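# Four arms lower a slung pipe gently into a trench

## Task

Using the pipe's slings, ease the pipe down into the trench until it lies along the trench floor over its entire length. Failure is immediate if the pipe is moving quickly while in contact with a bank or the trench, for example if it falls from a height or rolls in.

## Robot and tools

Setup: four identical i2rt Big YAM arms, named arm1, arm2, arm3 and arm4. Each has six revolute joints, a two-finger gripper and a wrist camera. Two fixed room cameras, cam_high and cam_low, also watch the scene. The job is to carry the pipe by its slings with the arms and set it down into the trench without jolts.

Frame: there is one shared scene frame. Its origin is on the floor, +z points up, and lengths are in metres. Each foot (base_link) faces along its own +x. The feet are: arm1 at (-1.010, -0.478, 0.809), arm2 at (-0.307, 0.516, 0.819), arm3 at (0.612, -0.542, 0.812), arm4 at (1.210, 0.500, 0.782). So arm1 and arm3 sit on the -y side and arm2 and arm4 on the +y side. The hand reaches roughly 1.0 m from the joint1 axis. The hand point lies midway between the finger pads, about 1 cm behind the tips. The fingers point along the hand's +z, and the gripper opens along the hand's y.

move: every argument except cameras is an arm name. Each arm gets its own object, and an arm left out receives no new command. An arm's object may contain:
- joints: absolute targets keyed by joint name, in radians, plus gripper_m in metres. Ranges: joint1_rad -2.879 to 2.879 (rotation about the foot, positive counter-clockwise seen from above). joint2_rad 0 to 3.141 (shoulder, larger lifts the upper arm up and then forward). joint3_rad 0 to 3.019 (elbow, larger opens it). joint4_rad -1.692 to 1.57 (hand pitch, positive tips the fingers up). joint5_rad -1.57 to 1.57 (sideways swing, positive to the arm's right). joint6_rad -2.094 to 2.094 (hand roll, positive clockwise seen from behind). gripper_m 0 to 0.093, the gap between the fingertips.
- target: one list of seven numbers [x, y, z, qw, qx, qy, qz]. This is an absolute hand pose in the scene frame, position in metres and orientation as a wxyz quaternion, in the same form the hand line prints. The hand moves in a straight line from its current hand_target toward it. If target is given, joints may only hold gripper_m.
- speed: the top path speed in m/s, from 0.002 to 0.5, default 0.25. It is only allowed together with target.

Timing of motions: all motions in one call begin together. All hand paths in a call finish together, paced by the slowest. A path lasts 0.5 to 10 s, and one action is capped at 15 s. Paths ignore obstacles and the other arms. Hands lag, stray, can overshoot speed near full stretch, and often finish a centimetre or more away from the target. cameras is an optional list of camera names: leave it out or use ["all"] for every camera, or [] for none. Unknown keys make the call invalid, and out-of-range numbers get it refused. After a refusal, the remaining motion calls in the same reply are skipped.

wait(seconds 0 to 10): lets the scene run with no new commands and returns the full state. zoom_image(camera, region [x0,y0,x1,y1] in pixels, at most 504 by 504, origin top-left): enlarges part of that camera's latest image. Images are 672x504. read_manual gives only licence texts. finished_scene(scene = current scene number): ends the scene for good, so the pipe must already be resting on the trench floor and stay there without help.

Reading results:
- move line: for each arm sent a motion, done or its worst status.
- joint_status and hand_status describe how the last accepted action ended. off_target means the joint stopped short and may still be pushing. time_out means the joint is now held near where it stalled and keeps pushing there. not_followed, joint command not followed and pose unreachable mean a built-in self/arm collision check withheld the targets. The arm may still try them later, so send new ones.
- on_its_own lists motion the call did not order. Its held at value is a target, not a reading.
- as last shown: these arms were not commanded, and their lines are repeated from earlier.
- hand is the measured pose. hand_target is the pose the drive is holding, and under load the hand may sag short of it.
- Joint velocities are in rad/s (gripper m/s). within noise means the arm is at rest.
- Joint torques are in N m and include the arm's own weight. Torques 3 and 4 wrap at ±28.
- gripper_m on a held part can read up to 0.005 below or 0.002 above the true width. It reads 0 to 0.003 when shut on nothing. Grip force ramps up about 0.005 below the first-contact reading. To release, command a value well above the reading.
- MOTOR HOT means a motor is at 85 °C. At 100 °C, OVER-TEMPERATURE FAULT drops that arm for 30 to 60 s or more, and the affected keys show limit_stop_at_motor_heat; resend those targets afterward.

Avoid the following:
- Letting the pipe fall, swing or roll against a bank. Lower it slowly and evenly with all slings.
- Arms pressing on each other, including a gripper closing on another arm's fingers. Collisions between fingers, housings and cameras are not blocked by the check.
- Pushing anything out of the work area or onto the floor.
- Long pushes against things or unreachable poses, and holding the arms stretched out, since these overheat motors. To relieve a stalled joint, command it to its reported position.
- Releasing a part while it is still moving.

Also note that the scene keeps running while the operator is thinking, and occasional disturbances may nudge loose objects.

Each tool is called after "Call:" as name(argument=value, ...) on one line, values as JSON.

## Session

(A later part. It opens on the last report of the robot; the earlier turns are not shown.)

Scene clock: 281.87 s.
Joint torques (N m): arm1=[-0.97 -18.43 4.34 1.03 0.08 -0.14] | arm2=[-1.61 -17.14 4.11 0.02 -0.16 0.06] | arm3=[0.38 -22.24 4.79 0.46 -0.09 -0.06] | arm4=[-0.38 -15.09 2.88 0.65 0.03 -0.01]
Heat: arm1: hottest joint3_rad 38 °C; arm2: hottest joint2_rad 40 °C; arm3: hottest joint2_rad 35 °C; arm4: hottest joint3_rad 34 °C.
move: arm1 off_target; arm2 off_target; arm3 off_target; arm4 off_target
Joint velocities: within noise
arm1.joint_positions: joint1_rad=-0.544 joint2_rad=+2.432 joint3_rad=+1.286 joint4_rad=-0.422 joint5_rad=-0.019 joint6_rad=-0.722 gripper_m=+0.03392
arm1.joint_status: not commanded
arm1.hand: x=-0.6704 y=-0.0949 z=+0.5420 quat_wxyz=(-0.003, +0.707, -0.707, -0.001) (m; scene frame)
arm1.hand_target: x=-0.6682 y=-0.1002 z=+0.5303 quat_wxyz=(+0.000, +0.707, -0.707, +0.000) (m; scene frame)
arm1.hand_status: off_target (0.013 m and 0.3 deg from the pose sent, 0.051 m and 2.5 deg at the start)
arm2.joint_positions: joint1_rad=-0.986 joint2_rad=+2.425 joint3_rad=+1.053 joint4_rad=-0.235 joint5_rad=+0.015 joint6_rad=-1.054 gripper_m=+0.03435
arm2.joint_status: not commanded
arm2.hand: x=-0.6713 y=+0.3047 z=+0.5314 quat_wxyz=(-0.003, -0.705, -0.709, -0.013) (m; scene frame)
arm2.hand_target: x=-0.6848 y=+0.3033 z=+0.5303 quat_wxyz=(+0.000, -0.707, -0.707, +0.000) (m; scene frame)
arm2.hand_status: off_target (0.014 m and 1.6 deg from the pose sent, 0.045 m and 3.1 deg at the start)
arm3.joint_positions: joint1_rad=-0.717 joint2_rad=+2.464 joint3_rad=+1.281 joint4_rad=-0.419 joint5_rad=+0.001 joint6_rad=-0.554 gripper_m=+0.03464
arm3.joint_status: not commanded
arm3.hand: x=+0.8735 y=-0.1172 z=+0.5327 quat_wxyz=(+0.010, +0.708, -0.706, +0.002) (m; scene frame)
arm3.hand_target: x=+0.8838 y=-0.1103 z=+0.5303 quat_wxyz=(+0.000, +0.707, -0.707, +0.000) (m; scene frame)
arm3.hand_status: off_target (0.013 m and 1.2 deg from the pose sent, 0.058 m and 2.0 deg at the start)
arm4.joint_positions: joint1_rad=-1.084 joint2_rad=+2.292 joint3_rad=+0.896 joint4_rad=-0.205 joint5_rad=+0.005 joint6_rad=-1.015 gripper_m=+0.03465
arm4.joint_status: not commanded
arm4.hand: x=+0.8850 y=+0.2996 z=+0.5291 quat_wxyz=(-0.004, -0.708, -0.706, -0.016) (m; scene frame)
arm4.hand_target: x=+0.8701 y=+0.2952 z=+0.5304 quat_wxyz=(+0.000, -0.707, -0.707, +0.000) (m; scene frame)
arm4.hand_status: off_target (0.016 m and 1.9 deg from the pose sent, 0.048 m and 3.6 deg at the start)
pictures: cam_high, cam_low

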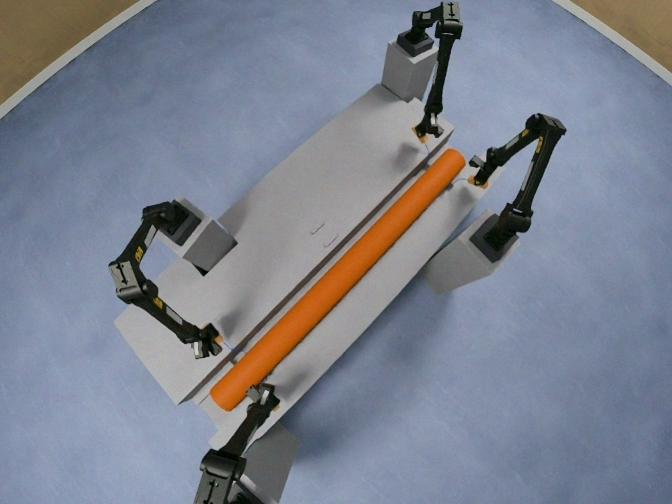

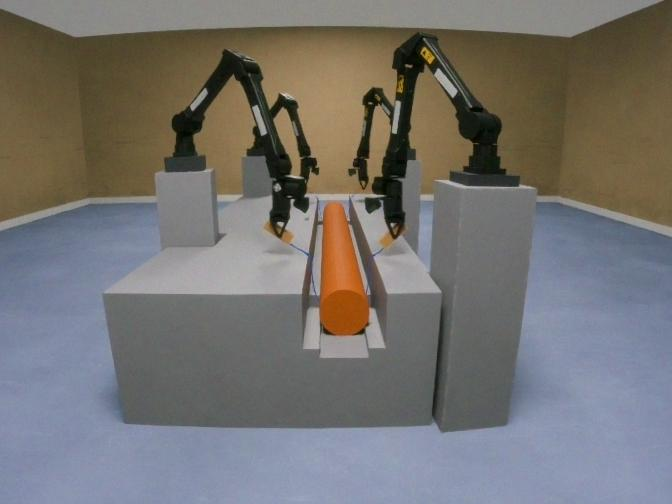

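Call:
move(arm1={"target": [-0.668, -0.13, 0.463, 0, 0.7071, -0.7071, 0], "speed": 0.05}, arm2={"target": [-0.690, 0.303, 0.465, 0, 0.7071, 0.7071, 0], "speed": 0.05}, arm3={"target": [0.884, -0.13, 0.467, 0, 0.7071, -0.7071, 0], "speed": 0.05}, arm4={"target": [0.868, 0.295, 0.467, 0, 0.7071, 0.7071, 0], "speed": 0.05})

Call:
zoom_image(camera="cam_low", region=[250, 160, 430, 380])

Scene clock: 286.60 s.
Joint torques (N m): arm1=[-1.2 -14.62 4.41 1.88 0.39 0.17] | arm2=[-0.44 -14.8 5.57 0.94 -0.18 0.23] | arm3=[0.26 -17.03 5 2 0.13 0.16] | arm4=[1.49 -13.22 3.6 1.31 -0.25 0.14]
Heat: arm1: hottest joint3_rad 38 °C; arm2: hottest joint2_rad 40 °C; arm3: hottest joint2_rad 35 °C; arm4: hottest joint3_rad 33 °C.
move: arm1 off_target; arm2 off_target; arm3 off_target; arm4 off_target
Joint velocities: within noise
arm1.joint_positions: joint1_rad=-0.578 joint2_rad=+2.529 joint3_rad=+1.286 joint4_rad=-0.320 joint5_rad=-0.027 joint6_rad=-0.779 gripper_m=+0.03392
arm1.joint_status: not commanded
arm1.hand: x=-0.6687 y=-0.1176 z=+0.4954 quat_wxyz=(-0.006, +0.715, -0.699, -0.005) (m; scene frame)
arm1.hand_target: x=-0.6697 y=-0.1311 z=+0.4653 quat_wxyz=(+0.000, +0.707, -0.707, +0.000) (m; scene frame)
arm1.hand_status: off_target (0.035 m and 1.6 deg from the pose sent, 0.086 m and 0.3 deg at the start)
arm2.joint_positions: joint1_rad=-1.009 joint2_rad=+2.564 joint3_rad=+1.135 joint4_rad=-0.191 joint5_rad=+0.014 joint6_rad=-1.078 gripper_m=+0.03435
arm2.joint_status: not commanded
arm2.hand: x=-0.6753 y=+0.3126 z=+0.4800 quat_wxyz=(-0.006, -0.704, -0.710, -0.019) (m; scene frame)
arm2.hand_target: x=-0.6893 y=+0.3035 z=+0.4663 quat_wxyz=(+0.000, -0.707, -0.707, +0.000) (m; scene frame)
arm2.hand_status: off_target (0.023 m and 2.4 deg from the pose sent, 0.069 m and 1.5 deg at the start)
arm3.joint_positions: joint1_rad=-0.737 joint2_rad=+2.539 joint3_rad=+1.296 joint4_rad=-0.345 joint5_rad=-0.005 joint6_rad=-0.596 gripper_m=+0.03464
arm3.joint_status: not commanded
arm3.hand: x=+0.8783 y=-0.1264 z=+0.4985 quat_wxyz=(+0.004, +0.716, -0.698, -0.003) (m; scene frame)
arm3.hand_target: x=+0.8827 y=-0.1315 z=+0.4692 quat_wxyz=(+0.000, +0.707, -0.707, +0.000) (m; scene frame)
arm3.hand_status: off_target (0.032 m and 1.5 deg from the pose sent, 0.068 m and 1.2 deg at the start)
arm4.joint_positions: joint1_rad=-1.115 joint2_rad=+2.445 joint3_rad=+0.960 joint4_rad=-0.129 joint5_rad=+0.011 joint6_rad=-1.031 gripper_m=+0.03465
arm4.joint_status: not commanded
arm4.hand: x=+0.8819 y=+0.3126 z=+0.4762 quat_wxyz=(-0.002, -0.713, -0.700, -0.023) (m; scene frame)
arm4.hand_target: x=+0.8684 y=+0.2952 z=+0.4683 quat_wxyz=(+0.000, -0.707, -0.707, +0.000) (m; scene frame)
arm4.hand_status: off_target (0.024 m and 2.8 deg from the pose sent, 0.065 m and 1.9 deg at the start)
pictures: arm1_cam_wrist, arm2_cam_wrist, arm3_cam_wrist, arm4_cam_wrist, cam_high, cam_low

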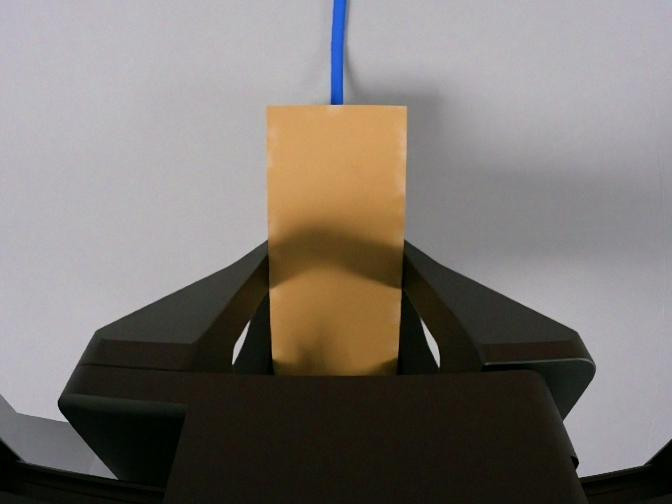

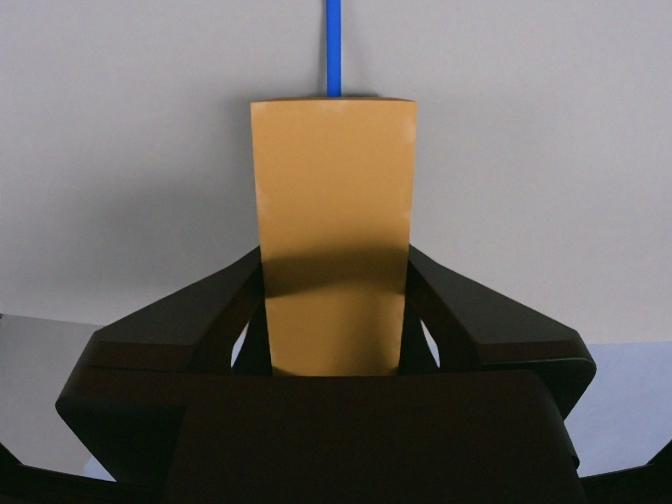

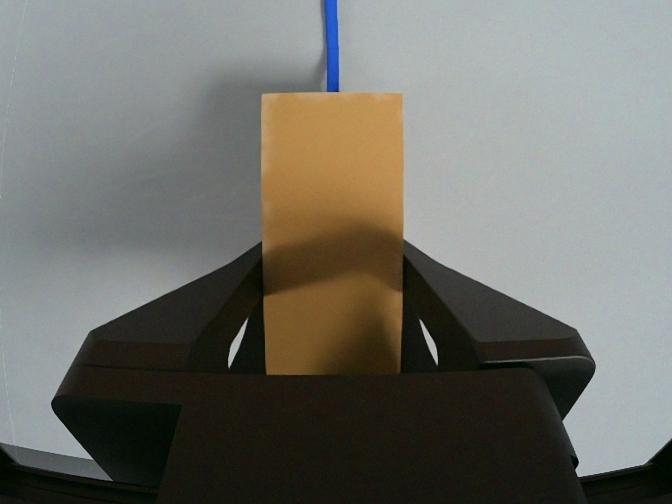

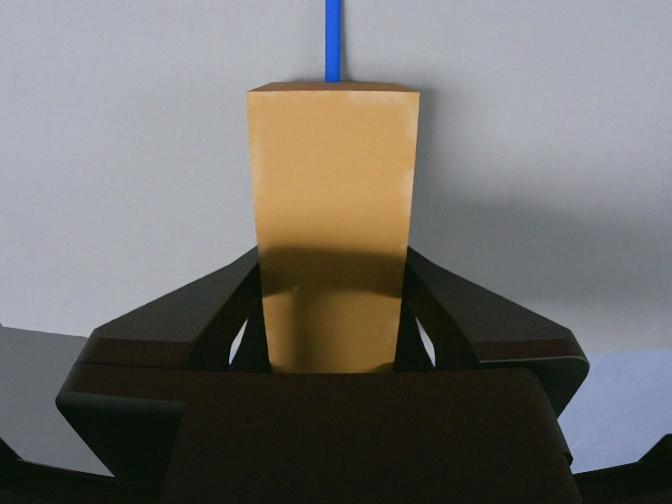

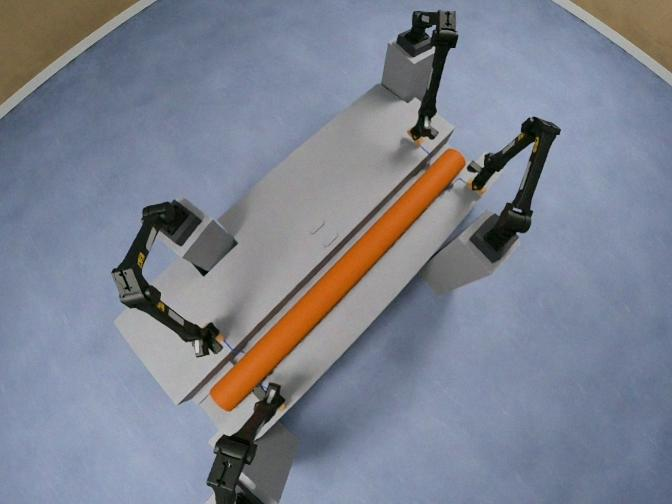

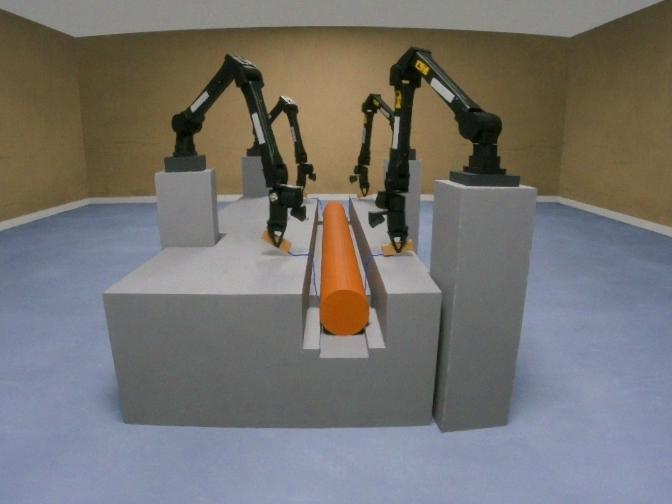

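Scaled by 2.291.

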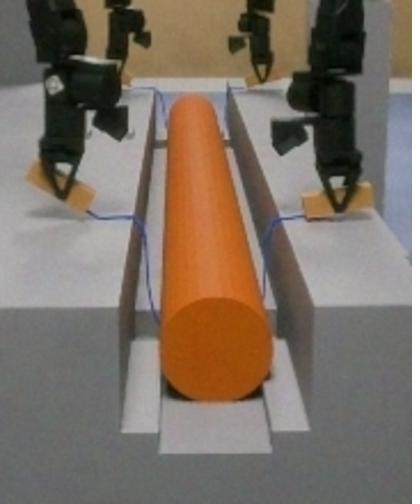

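Call:
move(arm1={"target": [-0.668, -0.14, 0.425, 0, 0.7071, -0.7071, 0], "speed": 0.05}, arm2={"target": [-0.690, 0.298, 0.45, 0, 0.7071, 0.7071, 0], "speed": 0.05}, arm3={"target": [0.884, -0.14, 0.425, 0, 0.7071, -0.7071, 0], "speed": 0.05}, arm4={"target": [0.868, 0.290, 0.455, 0, 0.7071, 0.7071, 0], "speed": 0.05})

Call:
zoom_image(camera="cam_low", region=[250, 160, 430, 380])

Scene clock: 291.30 s.
Joint torques (N m): arm1=[-1.38 -12.75 5.5 1.83 0.26 0.01] | arm2=[0.32 -15.09 5.55 0.88 -0.29 0.33] | arm3=[0.56 -15.79 5.94 1.92 0.03 0.09] | arm4=[2.08 -13.51 3.49 1.25 -0.1 0.26]
Heat: arm1: hottest joint3_rad 37 °C; arm2: hottest joint2_rad 39 °C; arm3: hottest joint2_rad 35 °C; arm4: hottest joint3_rad 33 °C.
move: arm1 off_target; arm2 off_target; arm3 off_target; arm4 off_target
Joint velocities: within noise
arm1.joint_positions: joint1_rad=-0.596 joint2_rad=+2.600 joint3_rad=+1.301 joint4_rad=-0.269 joint5_rad=-0.023 joint6_rad=-0.785 gripper_m=+0.03392
arm1.joint_status: not commanded
arm1.hand: x=-0.6692 y=-0.1326 z=+0.4642 quat_wxyz=(-0.003, +0.711, -0.703, -0.003) (m; scene frame)
arm1.hand_target: x=-0.6703 y=-0.1420 z=+0.4283 quat_wxyz=(+0.000, +0.707, -0.707, +0.000) (m; scene frame)
arm1.hand_status: off_target (0.040 m and 0.8 deg from the pose sent, 0.074 m and 1.6 deg at the start)
arm2.joint_positions: joint1_rad=-1.009 joint2_rad=+2.607 joint3_rad=+1.166 joint4_rad=-0.183 joint5_rad=+0.016 joint6_rad=-1.077 gripper_m=+0.03435
arm2.joint_status: not commanded
arm2.hand: x=-0.6767 y=+0.3119 z=+0.4643 quat_wxyz=(-0.005, -0.704, -0.709, -0.021) (m; scene frame)
arm2.hand_target: x=-0.6893 y=+0.2984 z=+0.4514 quat_wxyz=(+0.000, -0.707, -0.707, +0.000) (m; scene frame)
arm2.hand_status: off_target (0.024 m and 2.5 deg from the pose sent, 0.036 m and 2.4 deg at the start)
arm3.joint_positions: joint1_rad=-0.753 joint2_rad=+2.625 joint3_rad=+1.317 joint4_rad=-0.287 joint5_rad=-0.002 joint6_rad=-0.602 gripper_m=+0.03464
arm3.joint_status: not commanded
arm3.hand: x=+0.8780 y=-0.1413 z=+0.4604 quat_wxyz=(+0.008, +0.712, -0.702, -0.001) (m; scene frame)
arm3.hand_target: x=+0.8825 y=-0.1420 z=+0.4279 quat_wxyz=(+0.000, +0.707, -0.707, +0.000) (m; scene frame)
arm3.hand_status: off_target (0.036 m and 1.2 deg from the pose sent, 0.075 m and 1.5 deg at the start)
arm4.joint_positions: joint1_rad=-1.113 joint2_rad=+2.478 joint3_rad=+0.986 joint4_rad=-0.117 joint5_rad=+0.007 joint6_rad=-1.031 gripper_m=+0.03465
arm4.joint_status: not commanded
arm4.hand: x=+0.8791 y=+0.3089 z=+0.4648 quat_wxyz=(-0.004, -0.712, -0.701, -0.020) (m; scene frame)
arm4.hand_target: x=+0.8685 y=+0.2902 z=+0.4562 quat_wxyz=(+0.000, -0.707, -0.707, +0.000) (m; scene frame)
arm4.hand_status: off_target (0.024 m and 2.5 deg from the pose sent, 0.034 m and 2.8 deg at the start)
pictures: arm1_cam_wrist, arm2_cam_wrist, arm3_cam_wrist, arm4_cam_wrist, cam_high, cam_low

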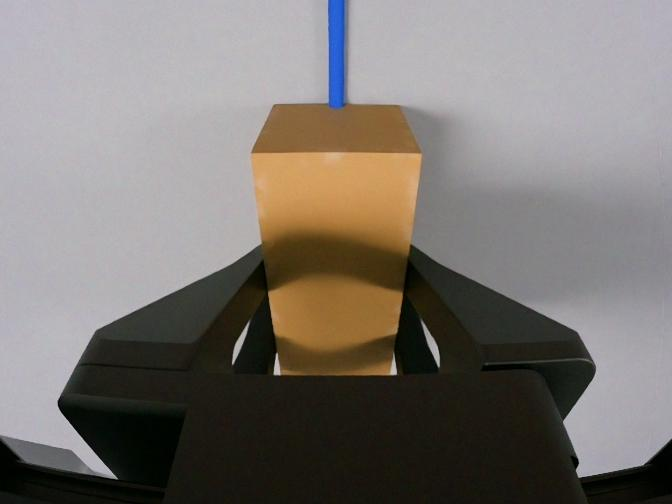

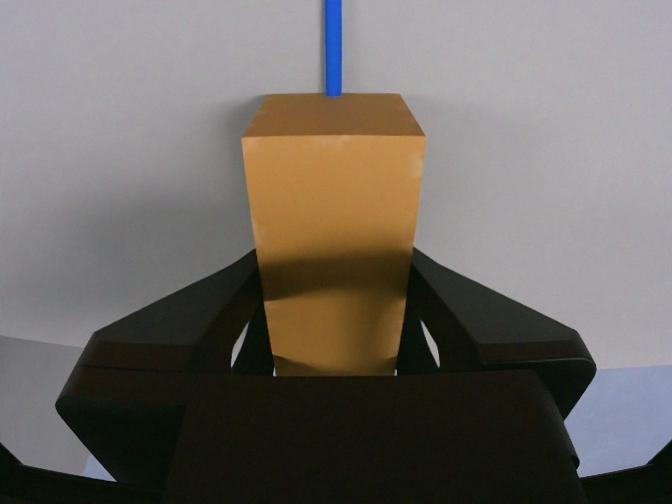

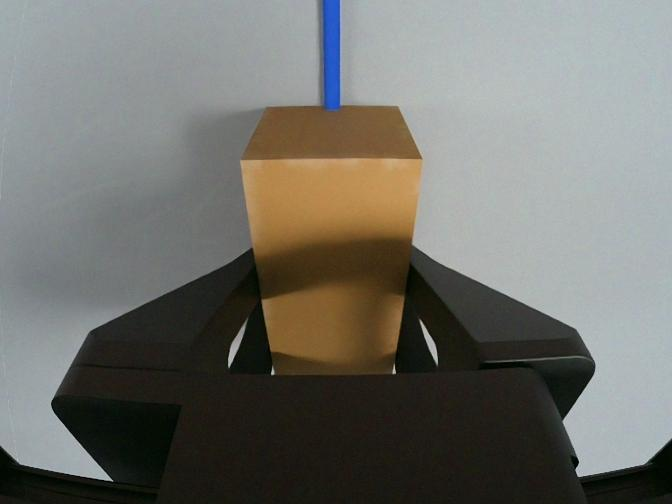

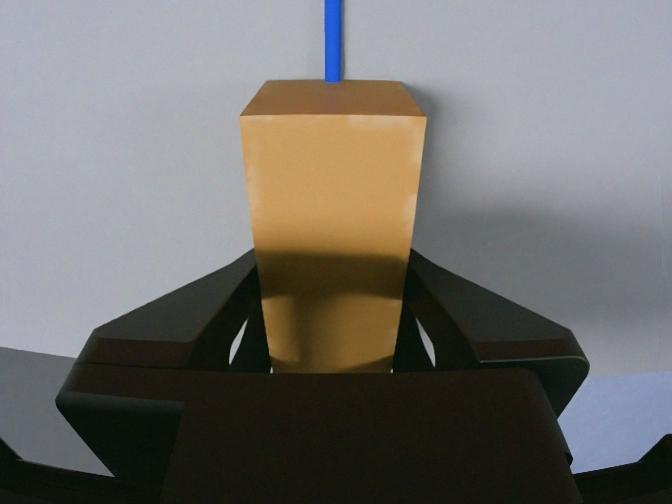

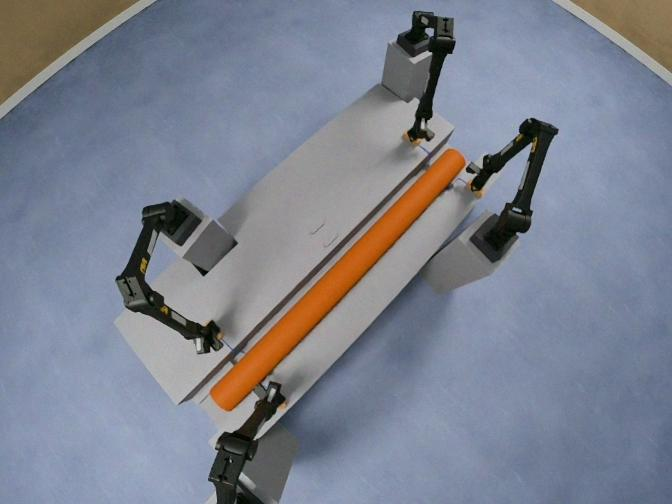

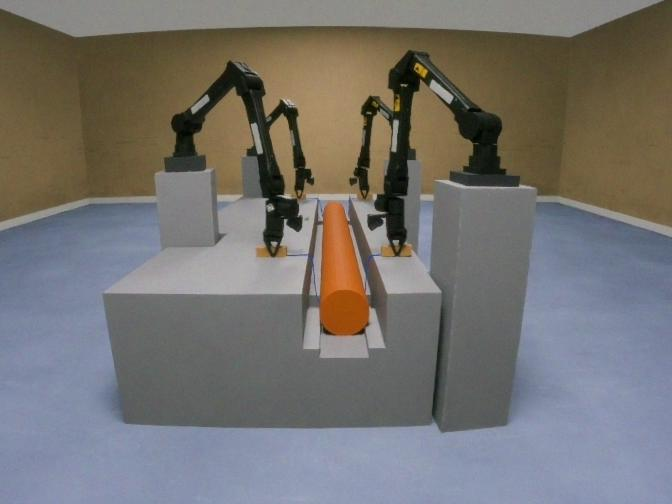

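Scaled by 2.291.

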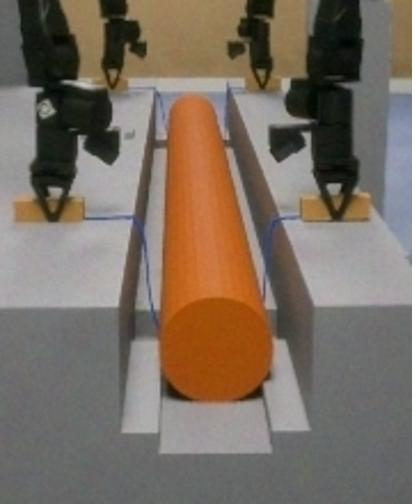

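Call:
move(arm1={"target": [-0.669, -0.132, 0.465, 0, 0.7071, -0.7071, 0], "speed": 0.1}, arm2={"target": [-0.680, 0.308, 0.465, 0, 0.7071, 0.7071, 0], "speed": 0.1}, arm3={"target": [0.878, -0.141, 0.463, 0, 0.7071, -0.7071, 0], "speed": 0.1}, arm4={"target": [0.877, 0.305, 0.465, 0, 0.7071, 0.7071, 0], "speed": 0.1}, cameras=[])

Call:
move(arm1={"joints": {"gripper_m": 0.08}}, arm2={"joints": {"gripper_m": 0.08}}, arm3={"joints": {"gripper_m": 0.08}}, arm4={"joints": {"gripper_m": 0.08}})

Scene clock: 296.97 s.
Joint torques (N m): arm1=[0.03 -20.13 2.88 0.42 0.22 0.13] | arm2=[-0.26 -18.43 1.59 0.42 -0.26 0.24] | arm3=[1.38 -23.77 1.76 0.49 0.02 0.13] | arm4=[0.67 -15.85 0.54 0.84 -0.07 0.03]
Heat: arm1: hottest joint2_rad 36 °C; arm2: hottest joint2_rad 38 °C; arm3: hottest joint2_rad 35 °C; arm4: hottest joint3_rad 33 °C.
move: arm1 done; arm2 done; arm3 done; arm4 done
Joint velocities: within noise
arm1.joint_positions: joint1_rad=-0.596 joint2_rad=+2.597 joint3_rad=+1.301 joint4_rad=-0.274 joint5_rad=-0.023 joint6_rad=-0.785 gripper_m=+0.03392
arm1.joint_status: not commanded
arm1.hand: x=-0.6691 y=-0.1324 z=+0.4654 quat_wxyz=(-0.002, +0.711, -0.703, -0.003) (m; scene frame)
arm1.hand_target: x=-0.6691 y=-0.1322 z=+0.4649 quat_wxyz=(+0.000, +0.707, -0.707, +0.000) (m; scene frame)
arm1.hand_status: done (0.001 m and 0.8 deg from the pose sent, 0.001 m and 0.8 deg at the start)
arm2.joint_positions: joint1_rad=-1.009 joint2_rad=+2.604 joint3_rad=+1.149 joint4_rad=-0.148 joint5_rad=+0.016 joint6_rad=-1.077 gripper_m=+0.03435
arm2.joint_status: not commanded
arm2.hand: x=-0.6759 y=+0.3123 z=+0.4645 quat_wxyz=(-0.002, -0.705, -0.709, -0.011) (m; scene frame)
arm2.hand_target: x=-0.6800 y=+0.3081 z=+0.4651 quat_wxyz=(+0.000, -0.707, -0.707, +0.000) (m; scene frame)
arm2.hand_status: done (0.006 m and 1.3 deg from the pose sent, 0.005 m and 2.5 deg at the start)
arm3.joint_positions: joint1_rad=-0.753 joint2_rad=+2.621 joint3_rad=+1.308 joint4_rad=-0.278 joint5_rad=-0.002 joint6_rad=-0.598 gripper_m=+0.03464
arm3.joint_status: not commanded
arm3.hand: x=+0.8775 y=-0.1421 z=+0.4616 quat_wxyz=(+0.005, +0.711, -0.703, -0.002) (m; scene frame)
arm3.hand_target: x=+0.8781 y=-0.1409 z=+0.4631 quat_wxyz=(+0.000, +0.707, -0.707, +0.000) (m; scene frame)
arm3.hand_status: done (0.002 m and 0.8 deg from the pose sent, 0.003 m and 1.2 deg at the start)
arm4.joint_positions: joint1_rad=-1.113 joint2_rad=+2.478 joint3_rad=+0.969 joint4_rad=-0.080 joint5_rad=+0.007 joint6_rad=-1.031 gripper_m=+0.03465
arm4.joint_status: not commanded
arm4.hand: x=+0.8801 y=+0.3096 z=+0.4642 quat_wxyz=(-0.001, -0.713, -0.701, -0.010) (m; scene frame)
arm4.hand_target: x=+0.8770 y=+0.3050 z=+0.4651 quat_wxyz=(+0.000, -0.707, -0.707, +0.000) (m; scene frame)
arm4.hand_status: done (0.006 m and 1.5 deg from the pose sent, 0.005 m and 2.5 deg at the start)
pictures: none
No camera images: "cameras" was empty.

Scene clock: 297.57 s.
Joint torques (N m): arm1=[-0.15 -19.96 2.89 0.29 0.03 0.08] | arm2=[-0.38 -18.49 1.61 0.06 -0.23 0.2] | arm3=[1.38 -23.71 1.96 0.39 -0.05 0.09] | arm4=[0.67 -15.85 0.57 0.66 -0.07 0.02]
Heat: arm1: hottest joint2_rad 36 °C; arm2: hottest joint2_rad 38 °C; arm3: hottest joint2_rad 35 °C; arm4: hottest joint3_rad 33 °C.
move: arm1 done; arm2 done; arm3 done; arm4 done
Joint velocities: within noise
arm1.joint_positions: joint1_rad=-0.596 joint2_rad=+2.597 joint3_rad=+1.301 joint4_rad=-0.274 joint5_rad=-0.019 joint6_rad=-0.780 gripper_m=+0.07993
arm1.joint_status: all done
arm1.hand: x=-0.6686 y=-0.1330 z=+0.4654 quat_wxyz=(-0.002, +0.709, -0.705, -0.001) (m; scene frame)
arm1.hand_target: x=-0.6691 y=-0.1322 z=+0.4649 quat_wxyz=(+0.000, +0.707, -0.707, +0.000) (m; scene frame)
arm1.hand_status: not commanded
arm2.joint_positions: joint1_rad=-1.009 joint2_rad=+2.604 joint3_rad=+1.149 joint4_rad=-0.141 joint5_rad=+0.015 joint6_rad=-1.074 gripper_m=+0.07996
arm2.joint_status: all done
arm2.hand: x=-0.6774 y=+0.3114 z=+0.4645 quat_wxyz=(-0.002, -0.706, -0.708, -0.007) (m; scene frame)
arm2.hand_target: x=-0.6799 y=+0.3081 z=+0.4651 quat_wxyz=(+0.000, -0.707, -0.707, +0.000) (m; scene frame)
arm2.hand_status: not commanded
arm3.joint_positions: joint1_rad=-0.753 joint2_rad=+2.621 joint3_rad=+1.305 joint4_rad=-0.277 joint5_rad=+0.000 joint6_rad=-0.593 gripper_m=+0.07994
arm3.joint_status: all done
arm3.hand: x=+0.8767 y=-0.1438 z=+0.4613 quat_wxyz=(+0.006, +0.709, -0.705, +0.000) (m; scene frame)
arm3.hand_target: x=+0.8781 y=-0.1410 z=+0.4631 quat_wxyz=(+0.000, +0.707, -0.707, +0.000) (m; scene frame)
arm3.hand_status: not commanded
arm4.joint_positions: joint1_rad=-1.113 joint2_rad=+2.478 joint3_rad=+0.969 joint4_rad=-0.074 joint5_rad=+0.007 joint6_rad=-1.031 gripper_m=+0.07992
arm4.joint_status: all done
arm4.hand: x=+0.8790 y=+0.3089 z=+0.4642 quat_wxyz=(-0.001, -0.713, -0.702, -0.007) (m; scene frame)
arm4.hand_target: x=+0.8769 y=+0.3049 z=+0.4651 quat_wxyz=(+0.000, -0.707, -0.707, +0.000) (m; scene frame)
arm4.hand_status: not commanded
pictures: arm1_cam_wrist, arm2_cam_wrist, arm3_cam_wrist, arm4_cam_wrist, cam_high, cam_low

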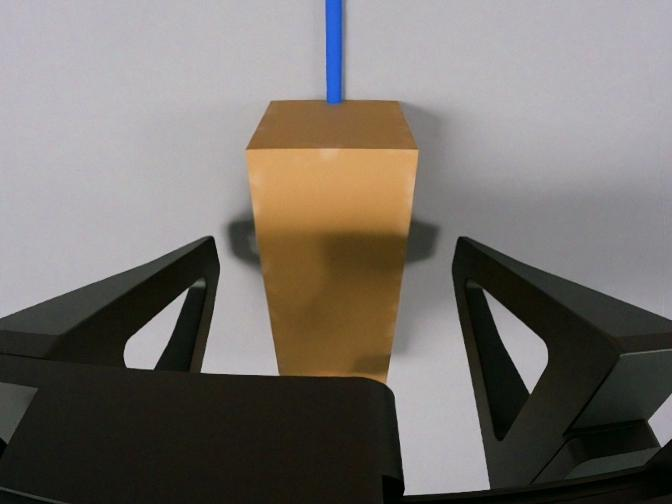

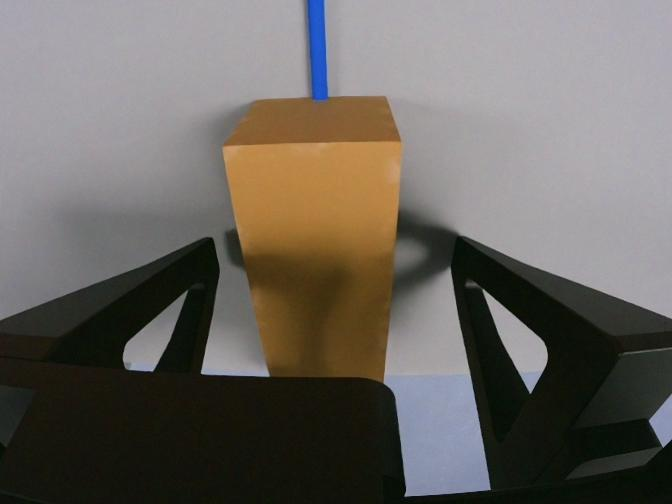

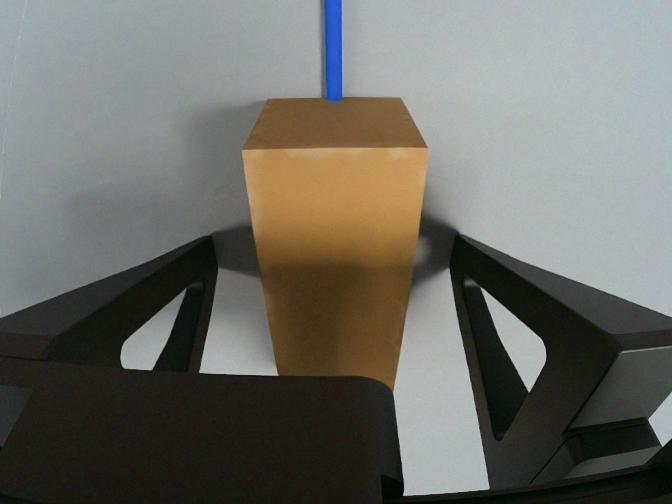

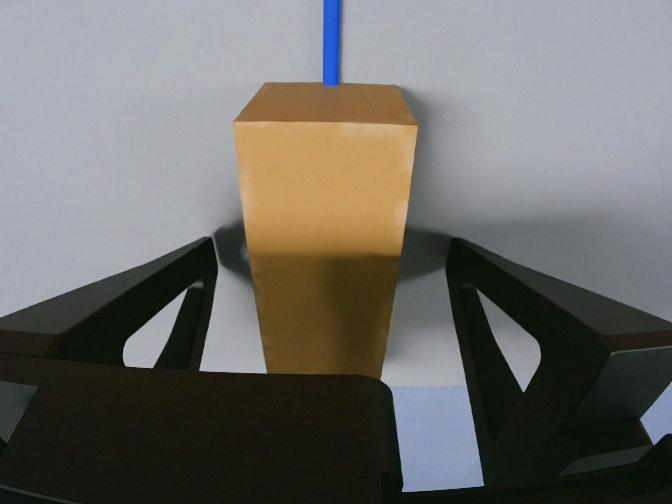

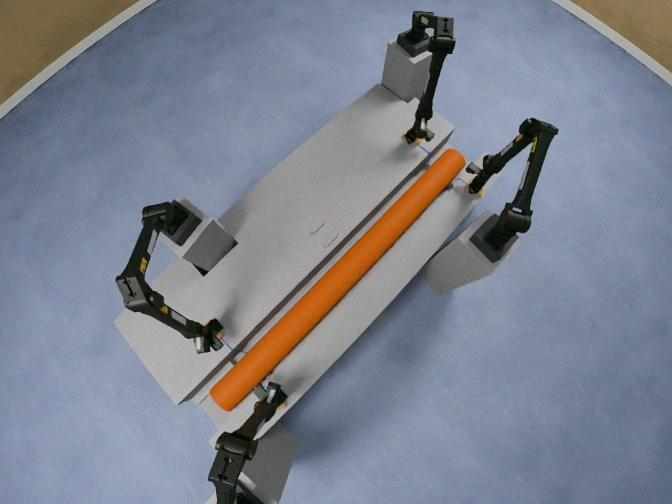

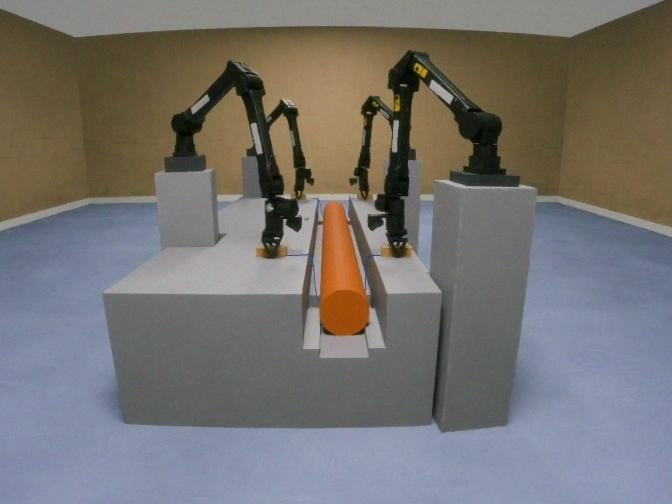

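Call:
finished_scene(scene=1)

The scene is finished: the task was done.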